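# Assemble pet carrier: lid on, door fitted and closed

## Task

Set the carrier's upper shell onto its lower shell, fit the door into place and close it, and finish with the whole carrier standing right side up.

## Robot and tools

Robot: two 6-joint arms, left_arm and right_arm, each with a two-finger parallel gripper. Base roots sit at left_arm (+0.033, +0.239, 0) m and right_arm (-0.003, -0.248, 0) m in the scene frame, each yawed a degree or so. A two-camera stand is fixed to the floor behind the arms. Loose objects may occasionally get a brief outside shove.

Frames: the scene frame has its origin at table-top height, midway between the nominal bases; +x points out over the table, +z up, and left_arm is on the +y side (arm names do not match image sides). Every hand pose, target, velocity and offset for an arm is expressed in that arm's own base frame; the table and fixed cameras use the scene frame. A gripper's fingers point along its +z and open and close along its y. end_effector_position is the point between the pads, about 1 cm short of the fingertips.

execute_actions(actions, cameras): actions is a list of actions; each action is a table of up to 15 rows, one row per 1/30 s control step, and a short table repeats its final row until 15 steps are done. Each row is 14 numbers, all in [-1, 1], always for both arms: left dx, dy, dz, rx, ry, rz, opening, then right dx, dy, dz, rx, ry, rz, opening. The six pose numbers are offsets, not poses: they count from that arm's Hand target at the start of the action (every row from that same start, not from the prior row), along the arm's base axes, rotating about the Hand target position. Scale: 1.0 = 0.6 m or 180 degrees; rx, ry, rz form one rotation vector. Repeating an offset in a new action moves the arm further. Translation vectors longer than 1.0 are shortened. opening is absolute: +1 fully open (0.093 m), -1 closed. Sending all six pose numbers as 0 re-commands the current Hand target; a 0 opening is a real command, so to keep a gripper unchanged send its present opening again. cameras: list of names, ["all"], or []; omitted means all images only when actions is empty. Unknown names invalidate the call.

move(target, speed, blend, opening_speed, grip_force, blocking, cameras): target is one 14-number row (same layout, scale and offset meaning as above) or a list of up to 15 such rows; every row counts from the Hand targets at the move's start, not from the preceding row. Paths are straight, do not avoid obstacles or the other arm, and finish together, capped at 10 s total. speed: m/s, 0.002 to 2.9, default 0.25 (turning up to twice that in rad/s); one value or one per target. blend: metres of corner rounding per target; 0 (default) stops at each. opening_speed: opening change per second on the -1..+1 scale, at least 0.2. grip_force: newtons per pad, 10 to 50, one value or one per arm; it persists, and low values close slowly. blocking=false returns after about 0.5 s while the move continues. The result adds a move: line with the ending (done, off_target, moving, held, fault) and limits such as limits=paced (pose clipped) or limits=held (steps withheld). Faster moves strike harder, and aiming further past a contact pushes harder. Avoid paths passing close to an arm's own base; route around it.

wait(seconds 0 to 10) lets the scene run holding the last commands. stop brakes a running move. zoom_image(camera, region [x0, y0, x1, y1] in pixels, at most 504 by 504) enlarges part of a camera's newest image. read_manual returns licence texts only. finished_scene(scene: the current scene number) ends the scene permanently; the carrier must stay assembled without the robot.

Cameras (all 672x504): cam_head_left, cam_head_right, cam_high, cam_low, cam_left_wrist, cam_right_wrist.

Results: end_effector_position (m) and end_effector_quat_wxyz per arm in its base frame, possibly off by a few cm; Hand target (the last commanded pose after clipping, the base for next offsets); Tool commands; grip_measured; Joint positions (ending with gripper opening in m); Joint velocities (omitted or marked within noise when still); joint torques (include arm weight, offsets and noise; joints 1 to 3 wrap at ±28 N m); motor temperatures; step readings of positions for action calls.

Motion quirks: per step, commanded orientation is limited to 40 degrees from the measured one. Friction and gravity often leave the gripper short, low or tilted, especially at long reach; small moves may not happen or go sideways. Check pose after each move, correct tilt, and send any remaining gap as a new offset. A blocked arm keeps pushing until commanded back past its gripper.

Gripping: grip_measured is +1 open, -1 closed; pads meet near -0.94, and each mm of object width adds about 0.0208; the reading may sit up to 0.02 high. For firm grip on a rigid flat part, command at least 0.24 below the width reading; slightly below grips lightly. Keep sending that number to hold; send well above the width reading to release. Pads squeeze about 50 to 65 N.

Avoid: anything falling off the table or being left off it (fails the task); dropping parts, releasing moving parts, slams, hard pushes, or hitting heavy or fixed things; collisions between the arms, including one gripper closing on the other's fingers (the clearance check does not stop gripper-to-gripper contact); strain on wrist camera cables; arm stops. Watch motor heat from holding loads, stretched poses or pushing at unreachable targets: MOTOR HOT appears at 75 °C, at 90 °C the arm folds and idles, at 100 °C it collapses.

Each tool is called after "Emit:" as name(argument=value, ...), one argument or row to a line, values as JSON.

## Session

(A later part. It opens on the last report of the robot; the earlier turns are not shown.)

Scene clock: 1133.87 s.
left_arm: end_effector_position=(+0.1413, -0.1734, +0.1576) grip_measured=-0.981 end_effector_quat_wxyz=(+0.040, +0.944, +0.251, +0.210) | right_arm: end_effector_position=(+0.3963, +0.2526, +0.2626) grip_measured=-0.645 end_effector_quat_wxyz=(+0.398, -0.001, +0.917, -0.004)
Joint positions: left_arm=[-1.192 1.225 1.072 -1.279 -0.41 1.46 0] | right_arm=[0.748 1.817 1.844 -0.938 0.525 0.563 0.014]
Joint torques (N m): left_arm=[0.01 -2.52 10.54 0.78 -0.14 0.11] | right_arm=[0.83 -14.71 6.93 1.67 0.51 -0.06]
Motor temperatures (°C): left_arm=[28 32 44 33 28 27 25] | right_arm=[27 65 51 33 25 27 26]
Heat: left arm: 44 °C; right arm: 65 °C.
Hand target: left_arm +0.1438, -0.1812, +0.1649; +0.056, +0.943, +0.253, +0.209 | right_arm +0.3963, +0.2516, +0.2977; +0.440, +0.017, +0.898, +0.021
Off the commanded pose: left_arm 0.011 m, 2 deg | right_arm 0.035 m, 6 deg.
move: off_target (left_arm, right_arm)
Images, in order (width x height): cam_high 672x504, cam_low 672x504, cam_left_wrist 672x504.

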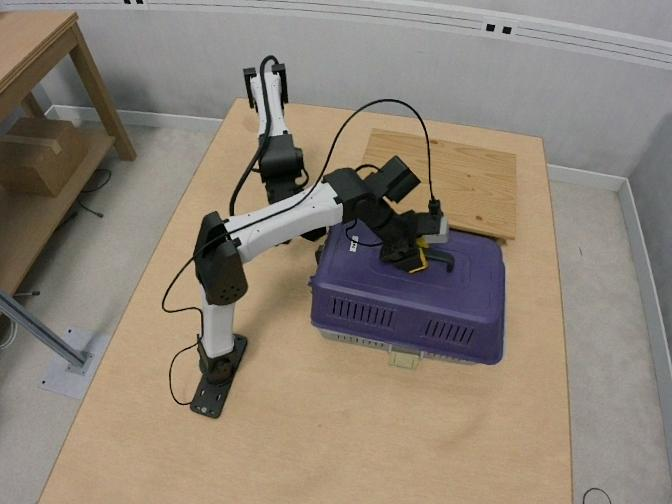

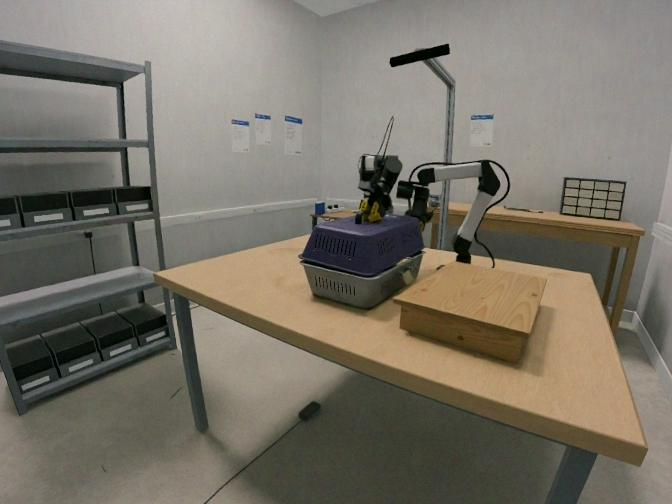

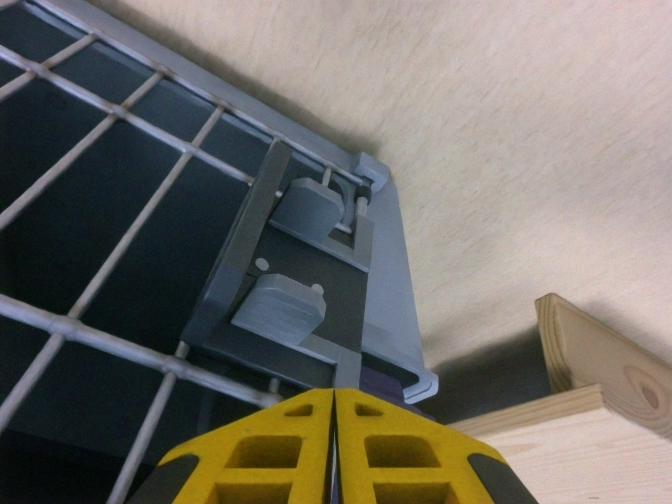

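Emit:
move(
  target=[0,0,0,0,0,0,-1,0.0,-0.002,-0.018,0.0,0,0,-1],
  speed=0.04,
  cameras=["cam_high","cam_low","cam_left_wrist"],
)

Emit:
zoom_image(
  camera="cam_high",
  region=[290, 200, 370, 350],
)

Emit:
zoom_image(
  camera="cam_low",
  region=[260, 170, 460, 320],
)

Scene clock: 1146.03 s.
left_arm: end_effector_position=(+0.1413, -0.1734, +0.1576) grip_measured=-0.981 end_effector_quat_wxyz=(+0.040, +0.944, +0.251, +0.210) | right_arm: end_effector_position=(+0.3959, +0.2515, +0.2573) grip_measured=-0.645 end_effector_quat_wxyz=(+0.404, +0.002, +0.915, +0.000)
Joint positions: left_arm=[-1.192 1.225 1.072 -1.279 -0.41 1.46 0] | right_arm=[0.748 1.793 1.783 -0.884 0.528 0.563 0.014]
Joint torques (N m): left_arm=[-0.01 -2.52 10.54 0.78 -0.14 0.1] | right_arm=[0.64 -13.93 6.72 1.67 0.47 -0.08]
Motor temperatures (°C): left_arm=[28 32 44 33 28 27 25] | right_arm=[27 68 52 34 25 27 27]
Heat: left arm: 44 °C; right arm: 68 °C.
Hand target: left_arm +0.1438, -0.1812, +0.1649; +0.056, +0.943, +0.253, +0.209 | right_arm +0.3962, +0.2504, +0.2870; +0.440, +0.017, +0.898, +0.021
Off the commanded pose: left_arm 0.011 m, 2 deg | right_arm 0.030 m, 5 deg.
move: off_target (left_arm, right_arm)
Images, in order (width x height): cam_high 672x504, cam_low 672x504, cam_left_wrist 672x504.

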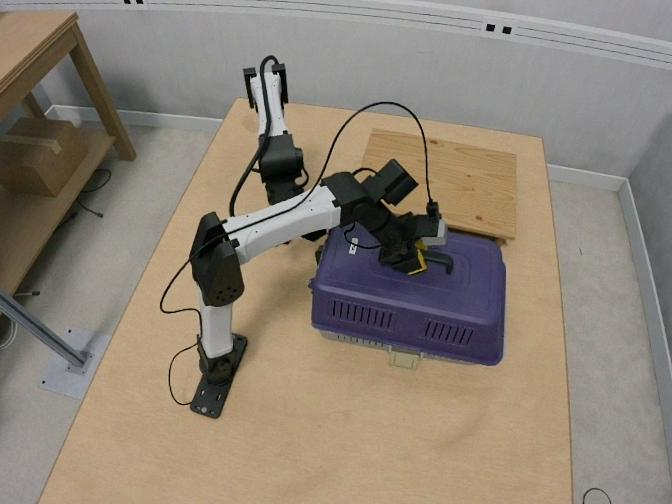

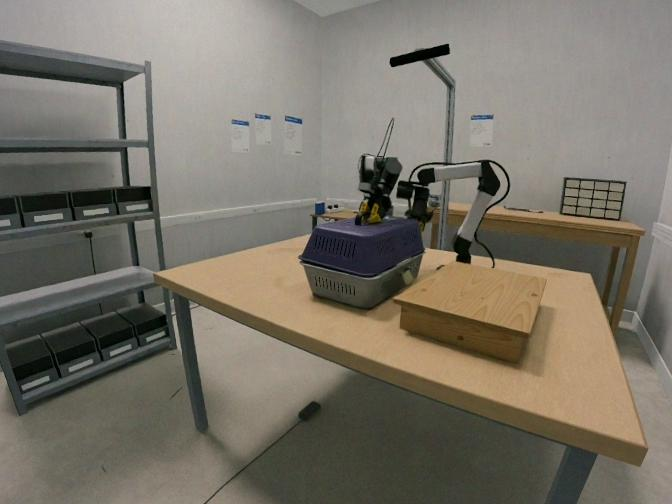

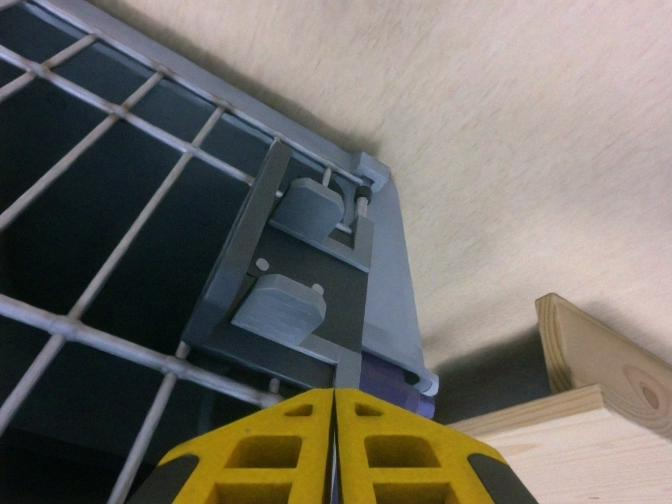

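Scaled by 3.360 from the camera's 672x504 image, which has a finer 960x720 frame.

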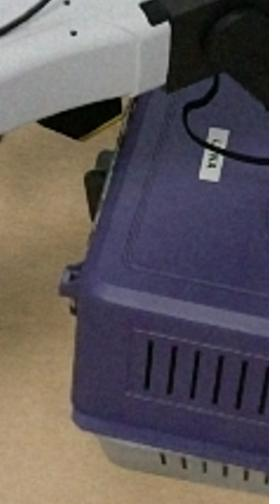

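Scaled by 2.520 from the camera's 672x504 image, which has a finer 960x720 frame.

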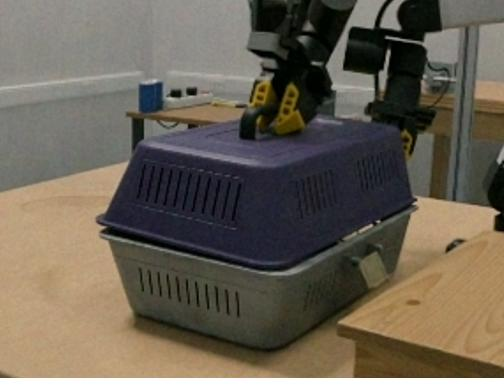

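Emit:
move(
  target=[0,0,0,0,0,0,-1,0.0,0,-0.025,0.0,0.01,0,-1],
  speed=0.04,
  cameras=["cam_high","cam_low","cam_left_wrist","cam_head_left"],
)

Emit:
zoom_image(
  camera="cam_high",
  region=[290, 200, 370, 350],
)

Emit:
zoom_image(
  camera="cam_low",
  region=[260, 170, 460, 320],
)

Emit:
zoom_image(
  camera="cam_head_left",
  region=[280, 190, 420, 300],
)

Scene clock: 1157.07 s.
left_arm: end_effector_position=(+0.1413, -0.1734, +0.1576) grip_measured=-0.981 end_effector_quat_wxyz=(+0.040, +0.944, +0.251, +0.210) | right_arm: end_effector_position=(+0.3959, +0.2515, +0.2565) grip_measured=-0.645 end_effector_quat_wxyz=(+0.407, +0.004, +0.913, +0.003)
Joint positions: left_arm=[-1.192 1.225 1.072 -1.279 -0.41 1.46 0] | right_arm=[0.748 1.785 1.764 -0.863 0.529 0.563 0.014]
Joint torques (N m): left_arm=[-0.01 -2.52 10.55 0.78 -0.14 0.1] | right_arm=[0.12 -12.36 6.04 1.58 0.27 0.02]
Motor temperatures (°C): left_arm=[28 32 44 32 28 27 25] | right_arm=[27 71 52 34 25 27 27]
Heat: left arm: 44 °C; right arm: 71 °C.
Hand target: left_arm +0.1438, -0.1812, +0.1649; +0.056, +0.943, +0.253, +0.209 | right_arm +0.3962, +0.2504, +0.2720; +0.426, +0.018, +0.904, +0.021
Off the commanded pose: left_arm 0.011 m, 2 deg | right_arm 0.015 m, 3 deg.
move: off_target (left_arm, right_arm)
Images, in order (width x height): cam_head_left 672x504, cam_high 672x504, cam_low 672x504, cam_left_wrist 672x504.

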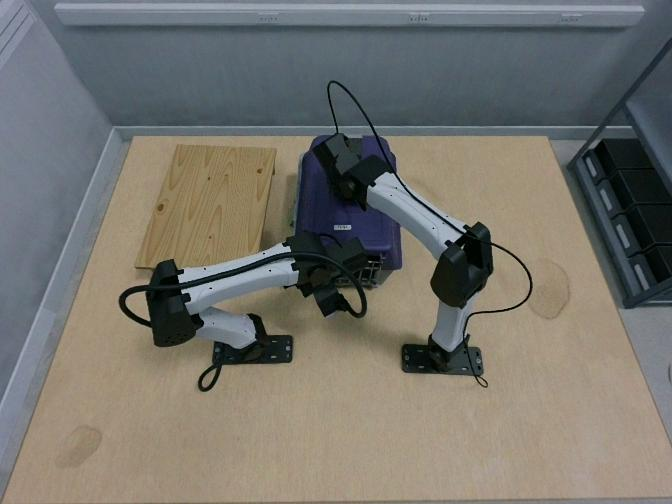

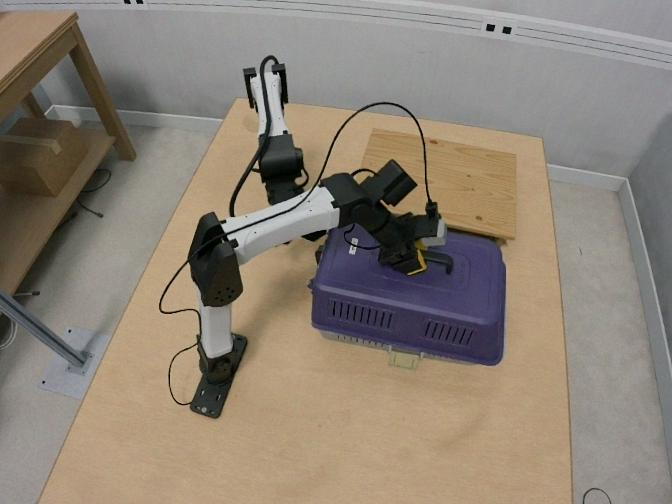

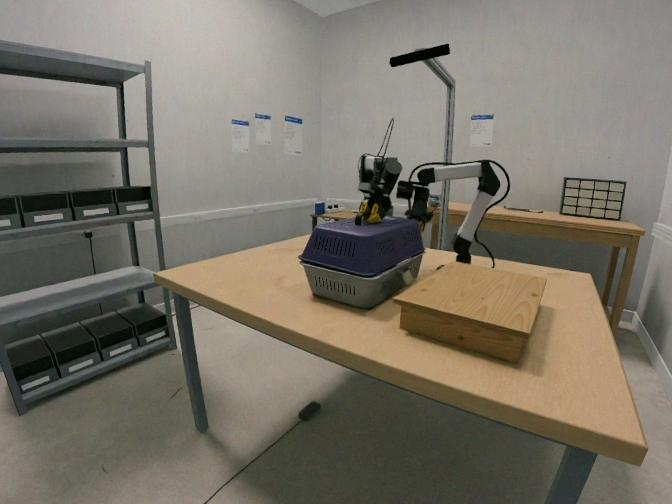

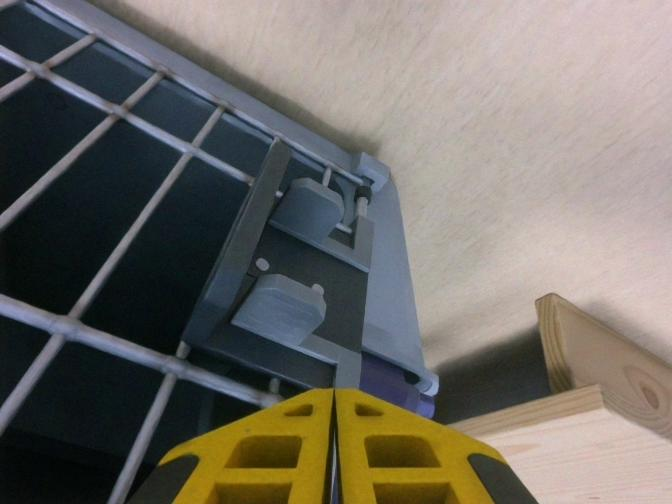

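Scaled by 3.360 from the camera's 672x504 image, which has a finer 960x720 frame.

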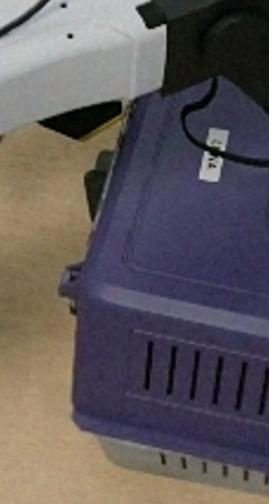

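Scaled by 2.520 from the camera's 672x504 image, which has a finer 960x720 frame.

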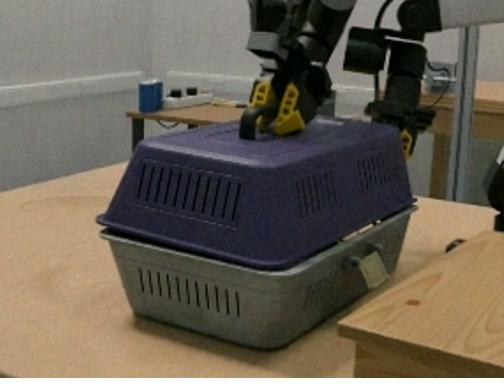

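Scaled by 3.600 from the camera's 672x504 image, which has a finer 960x720 frame.

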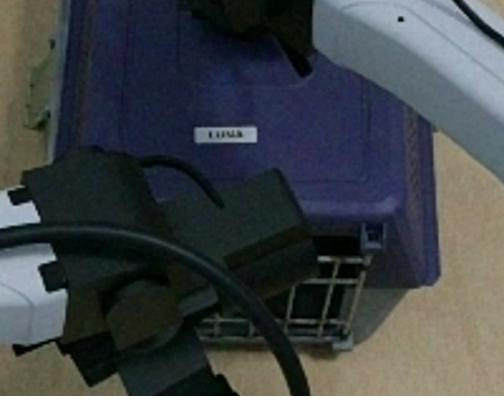

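Emit:
move(
  target=[
    [0,0,0,0,0,0,-1,0,0.0,0.042,0,0,0,-1],
    [0,0,0,0,0,0,-1,0.0,0.016,0.042,0,0,0,-1],
    [0,0,0,0,0,0,-1,0.0,0.016,-0.01,0,0.008,0,-1],
  ],
  speed=0.06,
  cameras=["cam_high","cam_low","cam_left_wrist","cam_head_left"],
)

Emit:
zoom_image(
  camera="cam_high",
  region=[290, 200, 370, 350],
)

Emit:
zoom_image(
  camera="cam_low",
  region=[260, 170, 460, 320],
)

Emit:
zoom_image(
  camera="cam_head_left",
  region=[280, 190, 420, 300],
)

Scene clock: 1172.70 s.
left_arm: end_effector_position=(+0.1410, -0.1735, +0.1575) grip_measured=-0.981 end_effector_quat_wxyz=(+0.040, +0.944, +0.250, +0.209) | right_arm: end_effector_position=(+0.3970, +0.2566, +0.2569) grip_measured=-0.645 end_effector_quat_wxyz=(+0.402, +0.004, +0.916, +0.000)
Joint positions: left_arm=[-1.192 1.225 1.072 -1.279 -0.408 1.46 0] | right_arm=[0.756 1.816 1.814 -0.901 0.532 0.575 0.014]
Joint torques (N m): left_arm=[-0.01 -2.52 10.54 0.79 -0.16 0.1] | right_arm=[0.64 -11.75 5.65 1.55 0.21 0.17]
Motor temperatures (°C): left_arm=[28 32 44 32 28 27 25] | right_arm=[27 66 50 34 24 27 27]
Heat: left arm: 44 °C; right arm: 66 °C.
Hand target: left_arm +0.1438, -0.1811, +0.1649; +0.056, +0.943, +0.253, +0.209 | right_arm +0.3962, +0.2600, +0.2660; +0.414, +0.018, +0.910, +0.021
Off the commanded pose: left_arm 0.011 m, 2 deg | right_arm 0.010 m, 3 deg.
move: off_target (left_arm, right_arm)
Images, in order (width x height): cam_head_left 672x504, cam_high 672x504, cam_low 672x504, cam_left_wrist 672x504.

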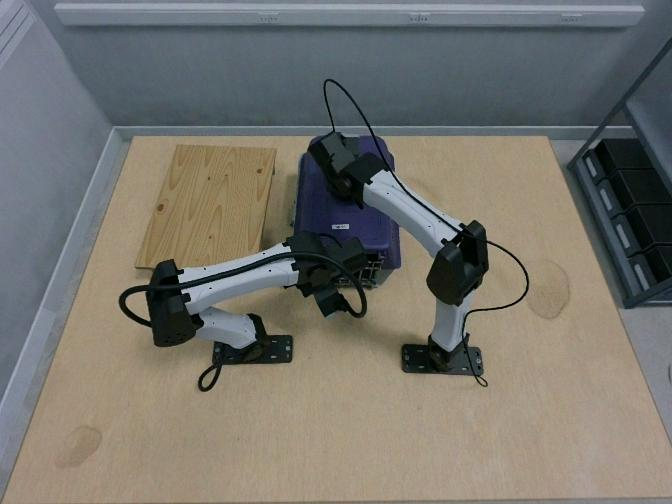

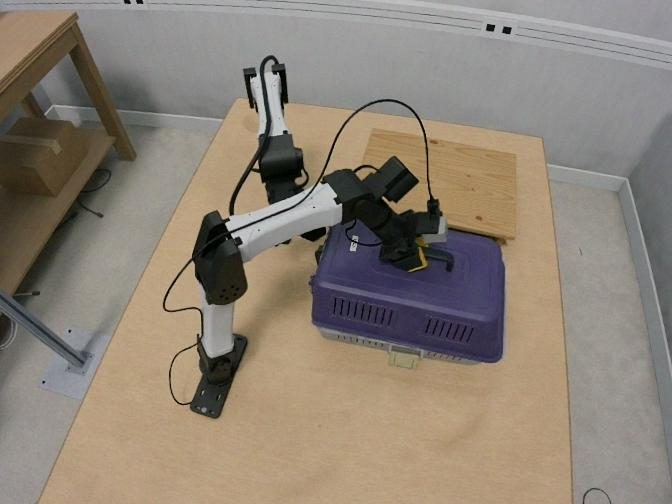

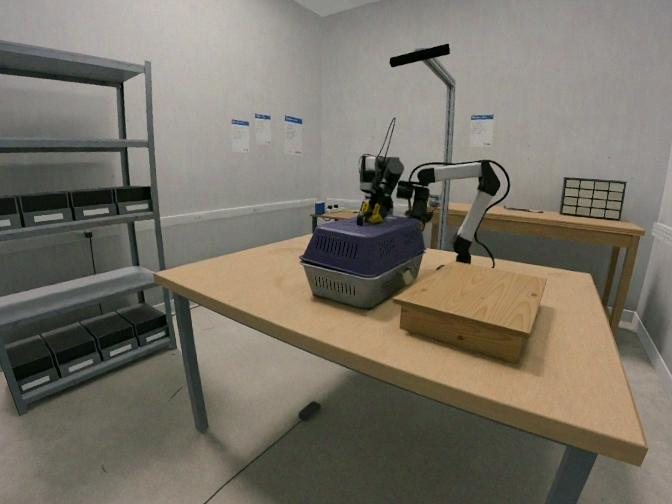

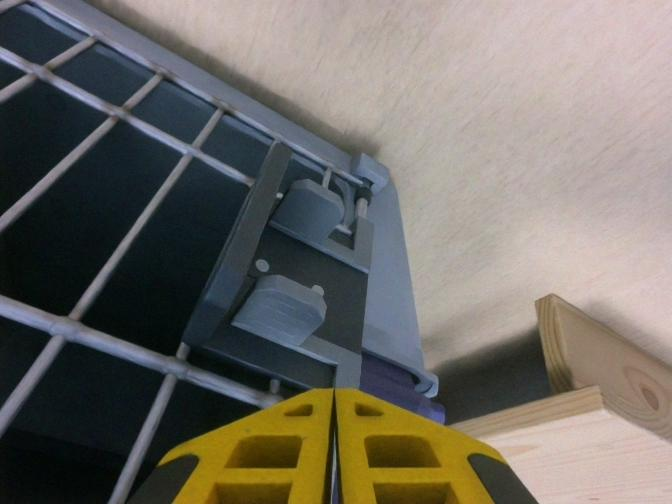

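Scaled by 3.360 from the camera's 672x504 image, which has a finer 960x720 frame.

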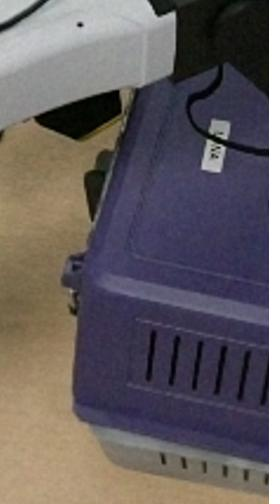

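Scaled by 2.520 from the camera's 672x504 image, which has a finer 960x720 frame.

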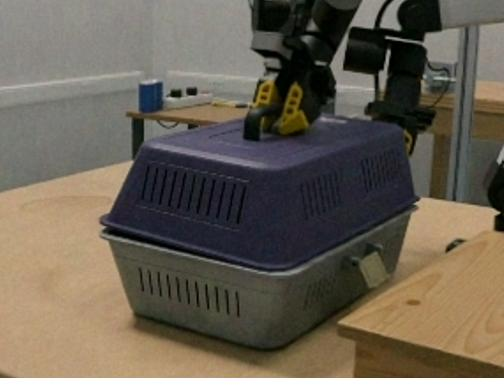

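Scaled by 3.600 from the camera's 672x504 image, which has a finer 960x720 frame.

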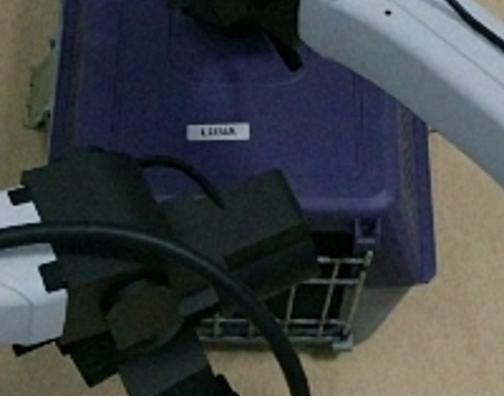

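Emit:
move(
  target=[0,0,0,0,0,0,-1,0,0.0,-0.025,-0.004,0.008,0,-1],
  speed=0.05,
  cameras=["cam_high","cam_low","cam_left_wrist","cam_head_left"],
)

Emit:
zoom_image(
  camera="cam_high",
  region=[300, 260, 340, 330],
)

Emit:
zoom_image(
  camera="cam_low",
  region=[260, 170, 460, 320],
)

Emit:
zoom_image(
  camera="cam_head_left",
  region=[340, 220, 420, 300],
)

Scene clock: 1182.23 s.
left_arm: end_effector_position=(+0.1410, -0.1735, +0.1575) grip_measured=-0.981 end_effector_quat_wxyz=(+0.040, +0.944, +0.250, +0.209) | right_arm: end_effector_position=(+0.3972, +0.2564, +0.2562) grip_measured=-0.645 end_effector_quat_wxyz=(+0.406, +0.005, +0.914, +0.002)
Joint positions: left_arm=[-1.192 1.225 1.072 -1.279 -0.408 1.46 0] | right_arm=[0.756 1.807 1.792 -0.878 0.534 0.574 0.014]
Joint torques (N m): left_arm=[-0.01 -2.52 10.54 0.79 -0.16 0.1] | right_arm=[0.46 -10 4.92 1.46 0.13 0.22]
Motor temperatures (°C): left_arm=[28 32 44 32 28 27 25] | right_arm=[27 66 50 34 24 27 27]
Heat: left arm: 44 °C; right arm: 66 °C.
Hand target: left_arm +0.1438, -0.1811, +0.1649; +0.056, +0.943, +0.253, +0.209 | right_arm +0.3963, +0.2600, +0.2509; +0.403, +0.015, +0.915, +0.015
Off the commanded pose: left_arm 0.011 m, 2 deg | right_arm 0.006 m, 2 deg.
move: off_target (left_arm)
Images, in order (width x height): cam_head_left 672x504, cam_high 672x504, cam_low 672x504, cam_left_wrist 672x504.

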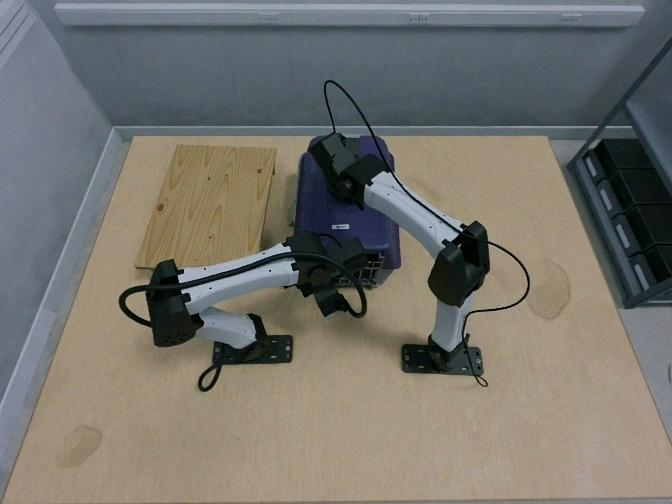

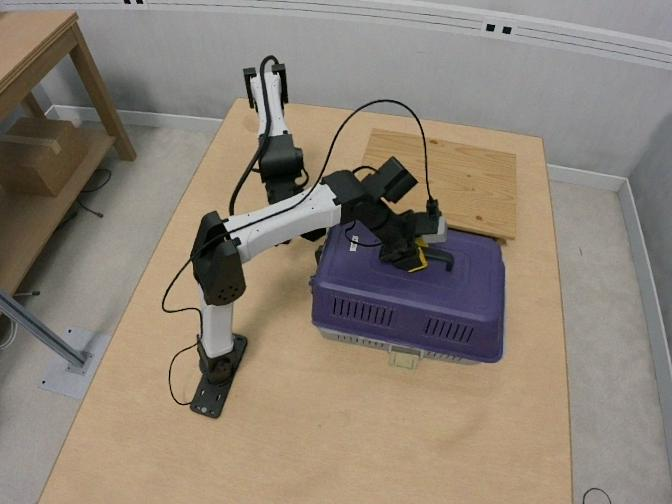

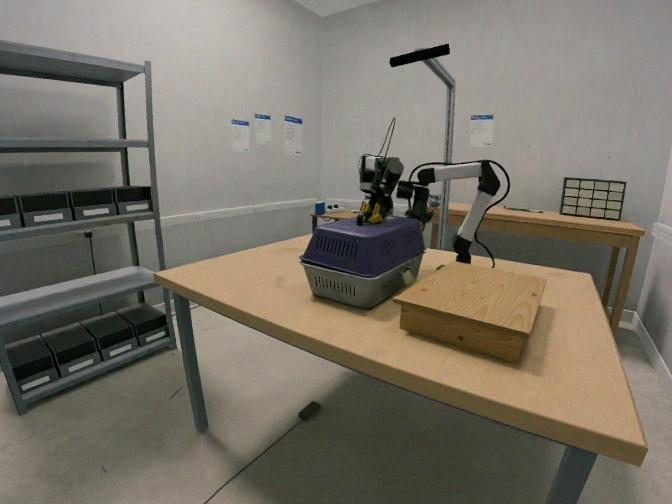

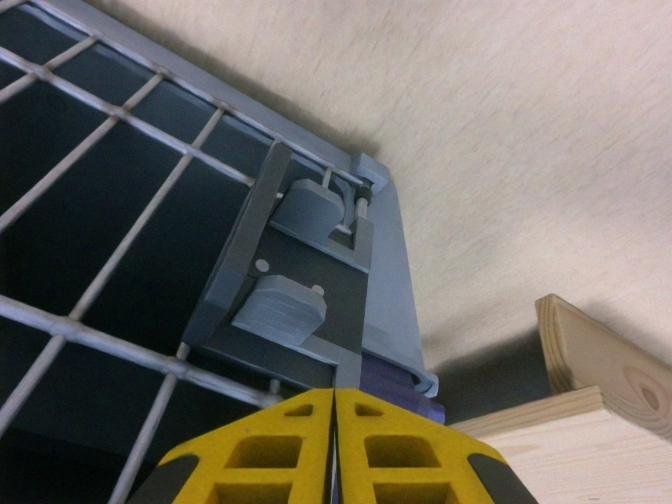

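Scaled by 7.200 from the camera's 672x504 image, which has a finer 960x720 frame.

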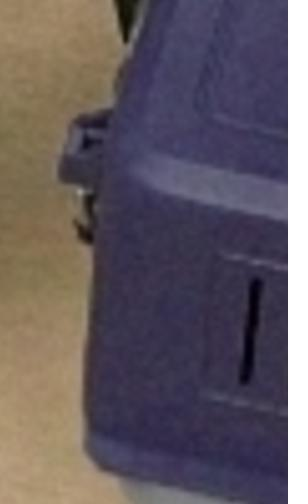

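Scaled by 2.520 from the camera's 672x504 image, which has a finer 960x720 frame.

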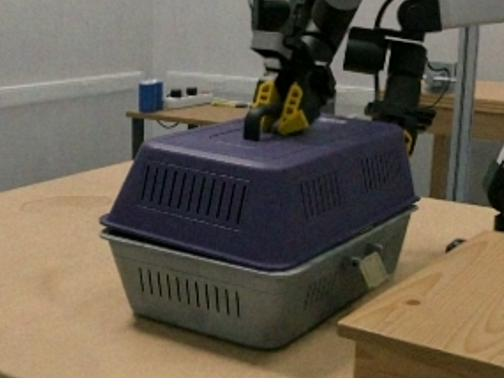

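Scaled by 6.300 from the camera's 672x504 image, which has a finer 960x720 frame.

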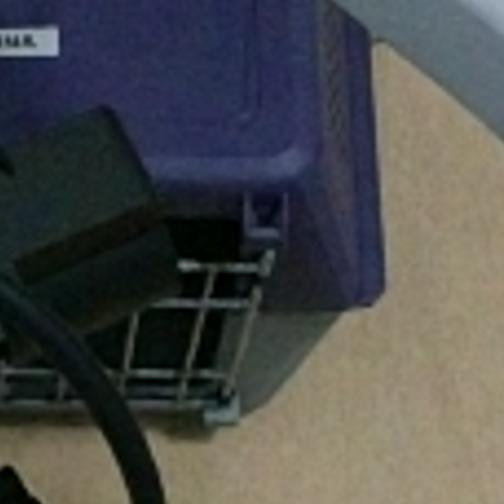

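Emit:
move(
  target=[0,0,0,0,0,0,-1,0,0,0.006,0,0,0,1],
  opening_speed=0.6,
)

Emit:
move(
  target=[
    [0,0,0,0,0,0,-1,-0.1,0,0.12,0,0,0,1],
    [0,0,0,0,0,0,-1,-0.2,-0.35,0.15,0,0,0.1,1],
    [0,0,0,0,0,0,-1,-0.405,-0.375,0.05,-0.018,0.006,0.338,1],
  ],
  speed=0.25,
  blend=[0.03,0.03,0],
  cameras=["all"],
)

Scene clock: 1239.00 s.
left_arm: end_effector_position=(+0.1410, -0.1735, +0.1575) grip_measured=-0.981 end_effector_quat_wxyz=(+0.040, +0.944, +0.250, +0.209) | right_arm: end_effector_position=(+0.3979, +0.2580, +0.2573) grip_measured=+1.000 end_effector_quat_wxyz=(+0.408, +0.015, +0.913, +0.010)
Joint positions: left_arm=[-1.192 1.225 1.072 -1.279 -0.408 1.46 0] | right_arm=[0.756 1.806 1.792 -0.87 0.531 0.594 0.093]
Joint torques (N m): left_arm=[-0.01 -2.52 10.54 0.78 -0.16 0.1] | right_arm=[0.42 -9.81 6.27 1.27 0.16 0]
Motor temperatures (°C): left_arm=[28 31 45 31 28 27 25] | right_arm=[27 56 48 32 24 27 27]
Heat: left arm: 45 °C; right arm: 56 °C.
Hand target: left_arm +0.1438, -0.1811, +0.1649; +0.056, +0.943, +0.253, +0.209 | right_arm +0.3962, +0.2600, +0.2547; +0.403, +0.015, +0.915, +0.015
Off the commanded pose: left_arm 0.011 m, 2 deg | right_arm 0.004 m, 1 deg.
move: off_target (left_arm)

Scene clock: 1242.67 s.
left_arm: end_effector_position=(+0.1410, -0.1735, +0.1575) grip_measured=-0.981 end_effector_quat_wxyz=(+0.040, +0.944, +0.250, +0.209) | right_arm: end_effector_position=(+0.1551, +0.0362, +0.2863) grip_measured=+1.000 end_effector_quat_wxyz=(+0.368, -0.402, +0.838, +0.034)
Joint positions: left_arm=[-1.192 1.225 1.072 -1.279 -0.408 1.46 0] | right_arm=[-0.393 0.806 1.301 -1.553 -0.584 -1.129 0.093]
Joint torques (N m): left_arm=[-0.01 -2.52 10.55 0.79 -0.16 0.1] | right_arm=[1.01 1.14 4.92 0.97 -0.2 -0.17]
Motor temperatures (°C): left_arm=[28 31 45 31 28 27 25] | right_arm=[27 56 48 32 24 27 27]
Heat: left arm: 45 °C; right arm: 56 °C.
Hand target: left_arm +0.1438, -0.1811, +0.1649; +0.056, +0.943, +0.253, +0.209 | right_arm +0.1532, +0.0350, +0.2846; +0.332, -0.461, +0.801, +0.192
Off the commanded pose: left_arm 0.011 m, 2 deg | right_arm 0.003 m, 20 deg.
joint sent to its limit (right arm) — joint 4 (wrist pitch), lower limit. The joint targets are off in orientation, not in position.
move: off_target (left_arm, right_arm)

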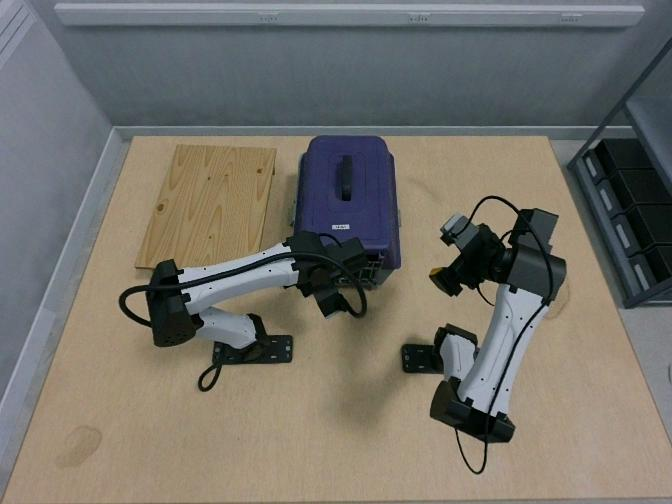

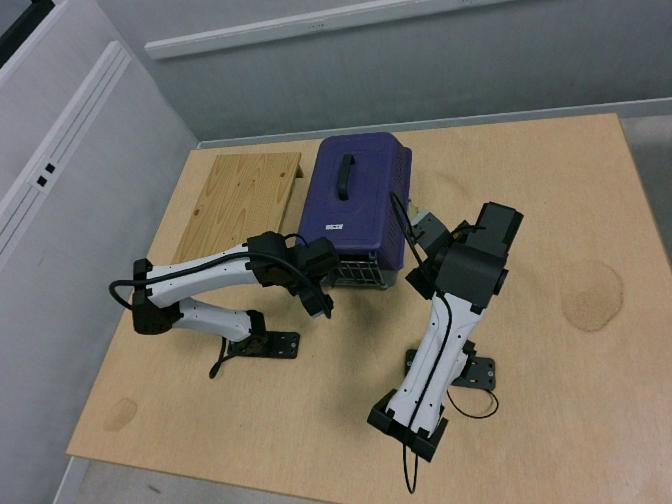

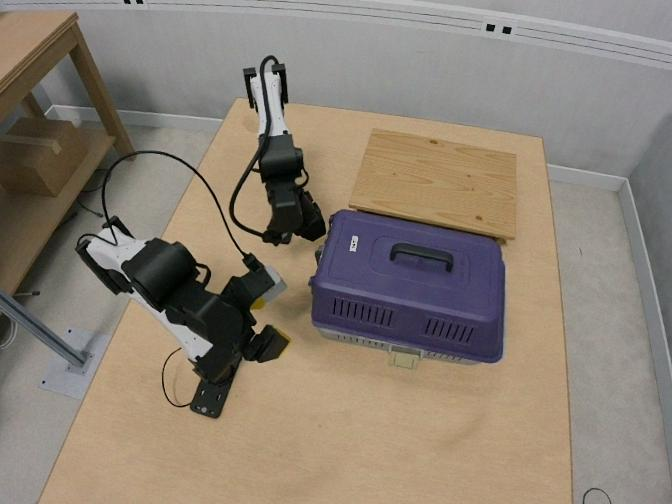

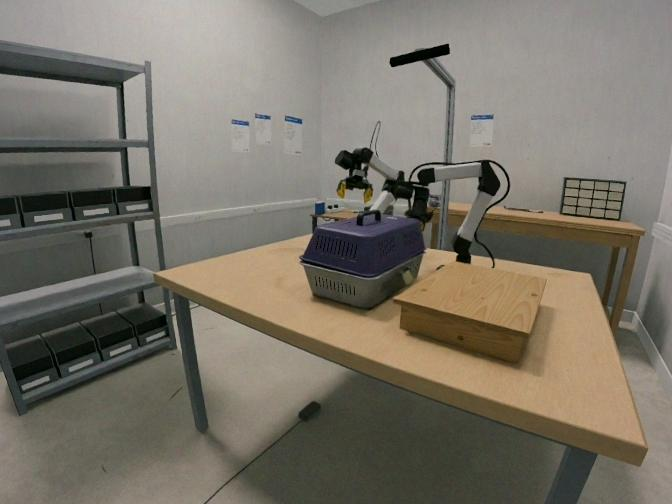

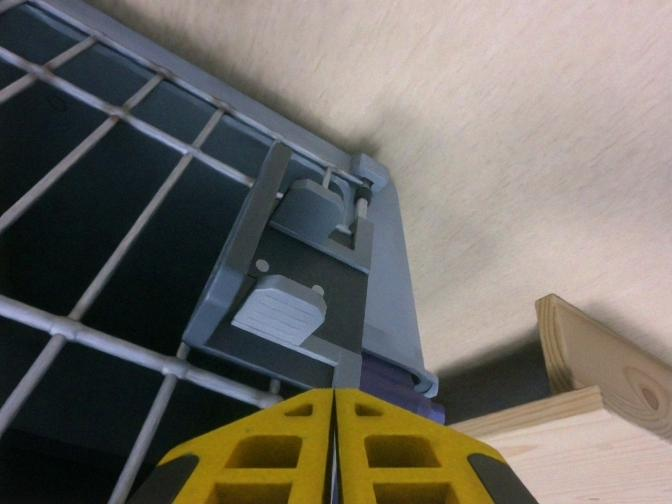

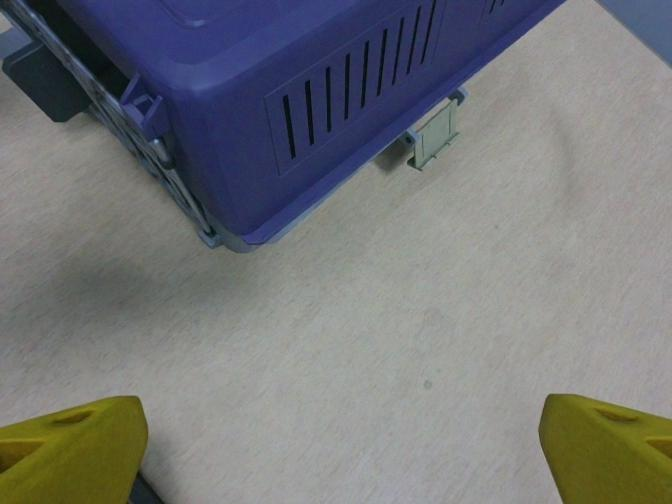

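Emit:
zoom_image(
  camera="cam_right_wrist",
  region=[80, 50, 260, 260],
)

Emit:
zoom_image(
  camera="cam_high",
  region=[300, 200, 520, 380],
)

Emit:
zoom_image(
  camera="cam_head_right",
  region=[280, 120, 430, 300],
)

Emit:
zoom_image(
  camera="cam_low",
  region=[280, 190, 440, 320],
)

Scaled by 2.400 from the camera's 672x504 image, which has a finer 960x720 frame.

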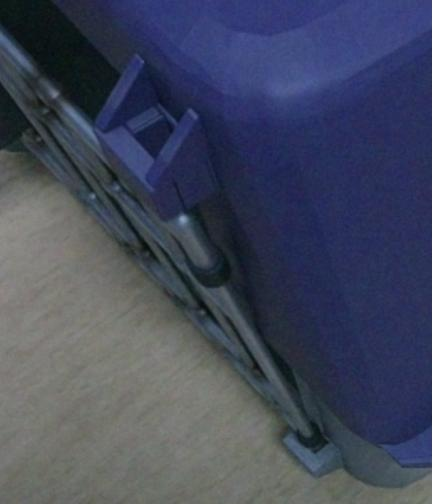

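Scaled by 2.291 from the camera's 672x504 image, which has a finer 960x720 frame.

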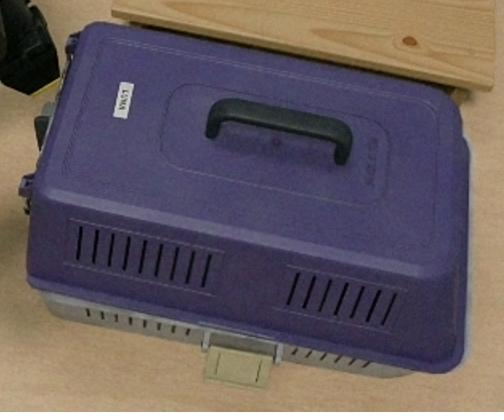

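Scaled by 2.800 from the camera's 672x504 image, which has a finer 960x720 frame.

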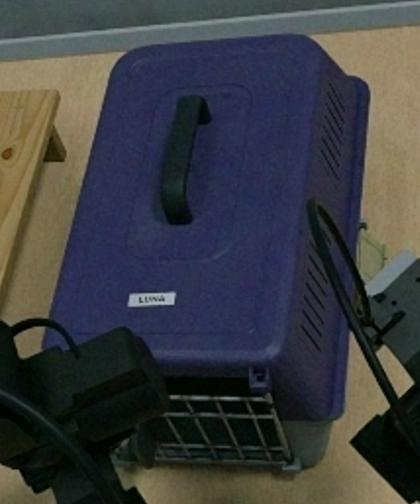

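Scaled by 3.150 from the camera's 672x504 image, which has a finer 960x720 frame.

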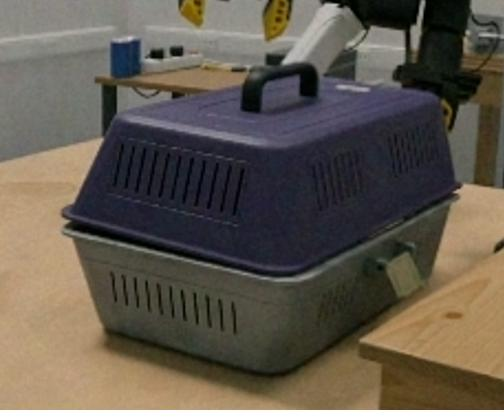

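Emit:
move(
  target=[0.018,-0.004,0.004,0,0,0,-1,0,0,0,0,0,0,1],
  speed=0.03,
  cameras=["cam_high","cam_left_wrist","cam_right_wrist"],
)

Emit:
zoom_image(
  camera="cam_right_wrist",
  region=[80, 50, 260, 260],
)

Scene clock: 1276.97 s.
left_arm: end_effector_position=(+0.1477, -0.1734, +0.1582) grip_measured=-0.981 end_effector_quat_wxyz=(+0.034, +0.946, +0.249, +0.206) | right_arm: end_effector_position=(+0.1551, +0.0360, +0.2862) grip_measured=+1.000 end_effector_quat_wxyz=(+0.368, -0.401, +0.838, +0.034)
Joint positions: left_arm=[-1.157 1.242 1.088 -1.276 -0.399 1.499 0] | right_arm=[-0.393 0.806 1.301 -1.553 -0.583 -1.129 0.093]
Joint torques (N m): left_arm=[0.94 -2.41 11.14 0.95 -0.17 0.17] | right_arm=[1.05 1.13 4.92 0.97 -0.19 -0.18]
Motor temperatures (°C): left_arm=[28 31 45 31 28 27 25] | right_arm=[27 48 46 30 24 27 26]
Heat: left arm: 45 °C; right arm: 48 °C.
Hand target: left_arm +0.1545, -0.1836, +0.1673; +0.056, +0.943, +0.253, +0.209 | right_arm +0.1532, +0.0350, +0.2846; +0.332, -0.461, +0.801, +0.192
Off the commanded pose: left_arm 0.015 m, 3 deg | right_arm 0.003 m, 20 deg.
joint sent to its limit (right arm) — joint 4 (wrist pitch), lower limit. The joint targets are off in orientation, not in position.
move: off_target (left_arm, right_arm)
Images, in order (width x height): cam_high 672x504, cam_left_wrist 672x504, cam_right_wrist 672x504.

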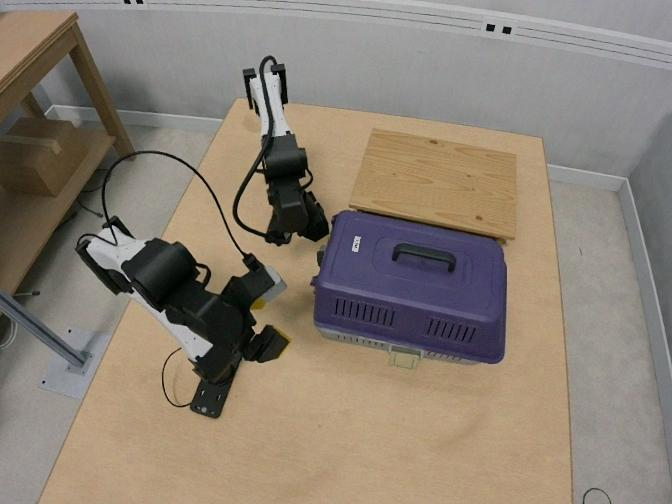

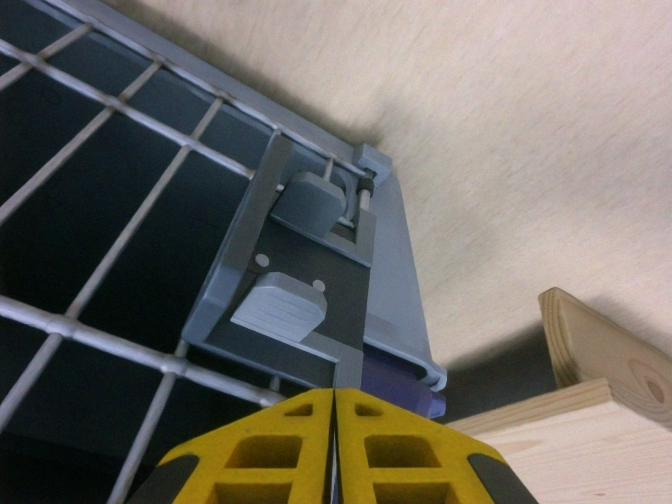

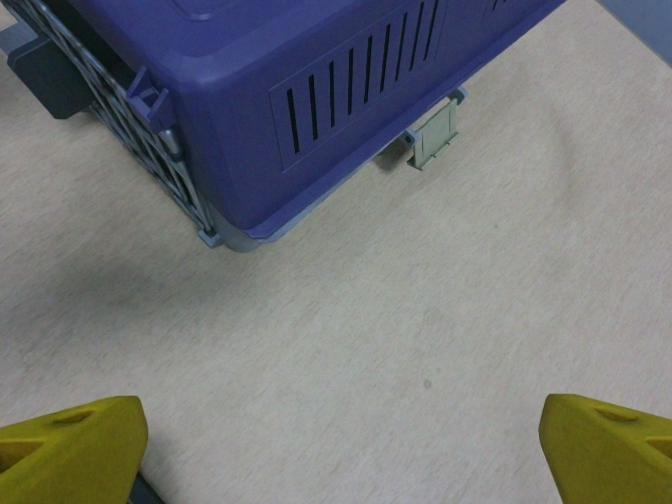

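Scaled by 2.400 from the camera's 672x504 image, which has a finer 960x720 frame.

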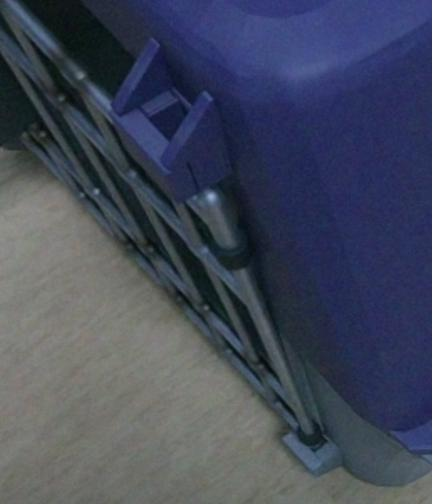

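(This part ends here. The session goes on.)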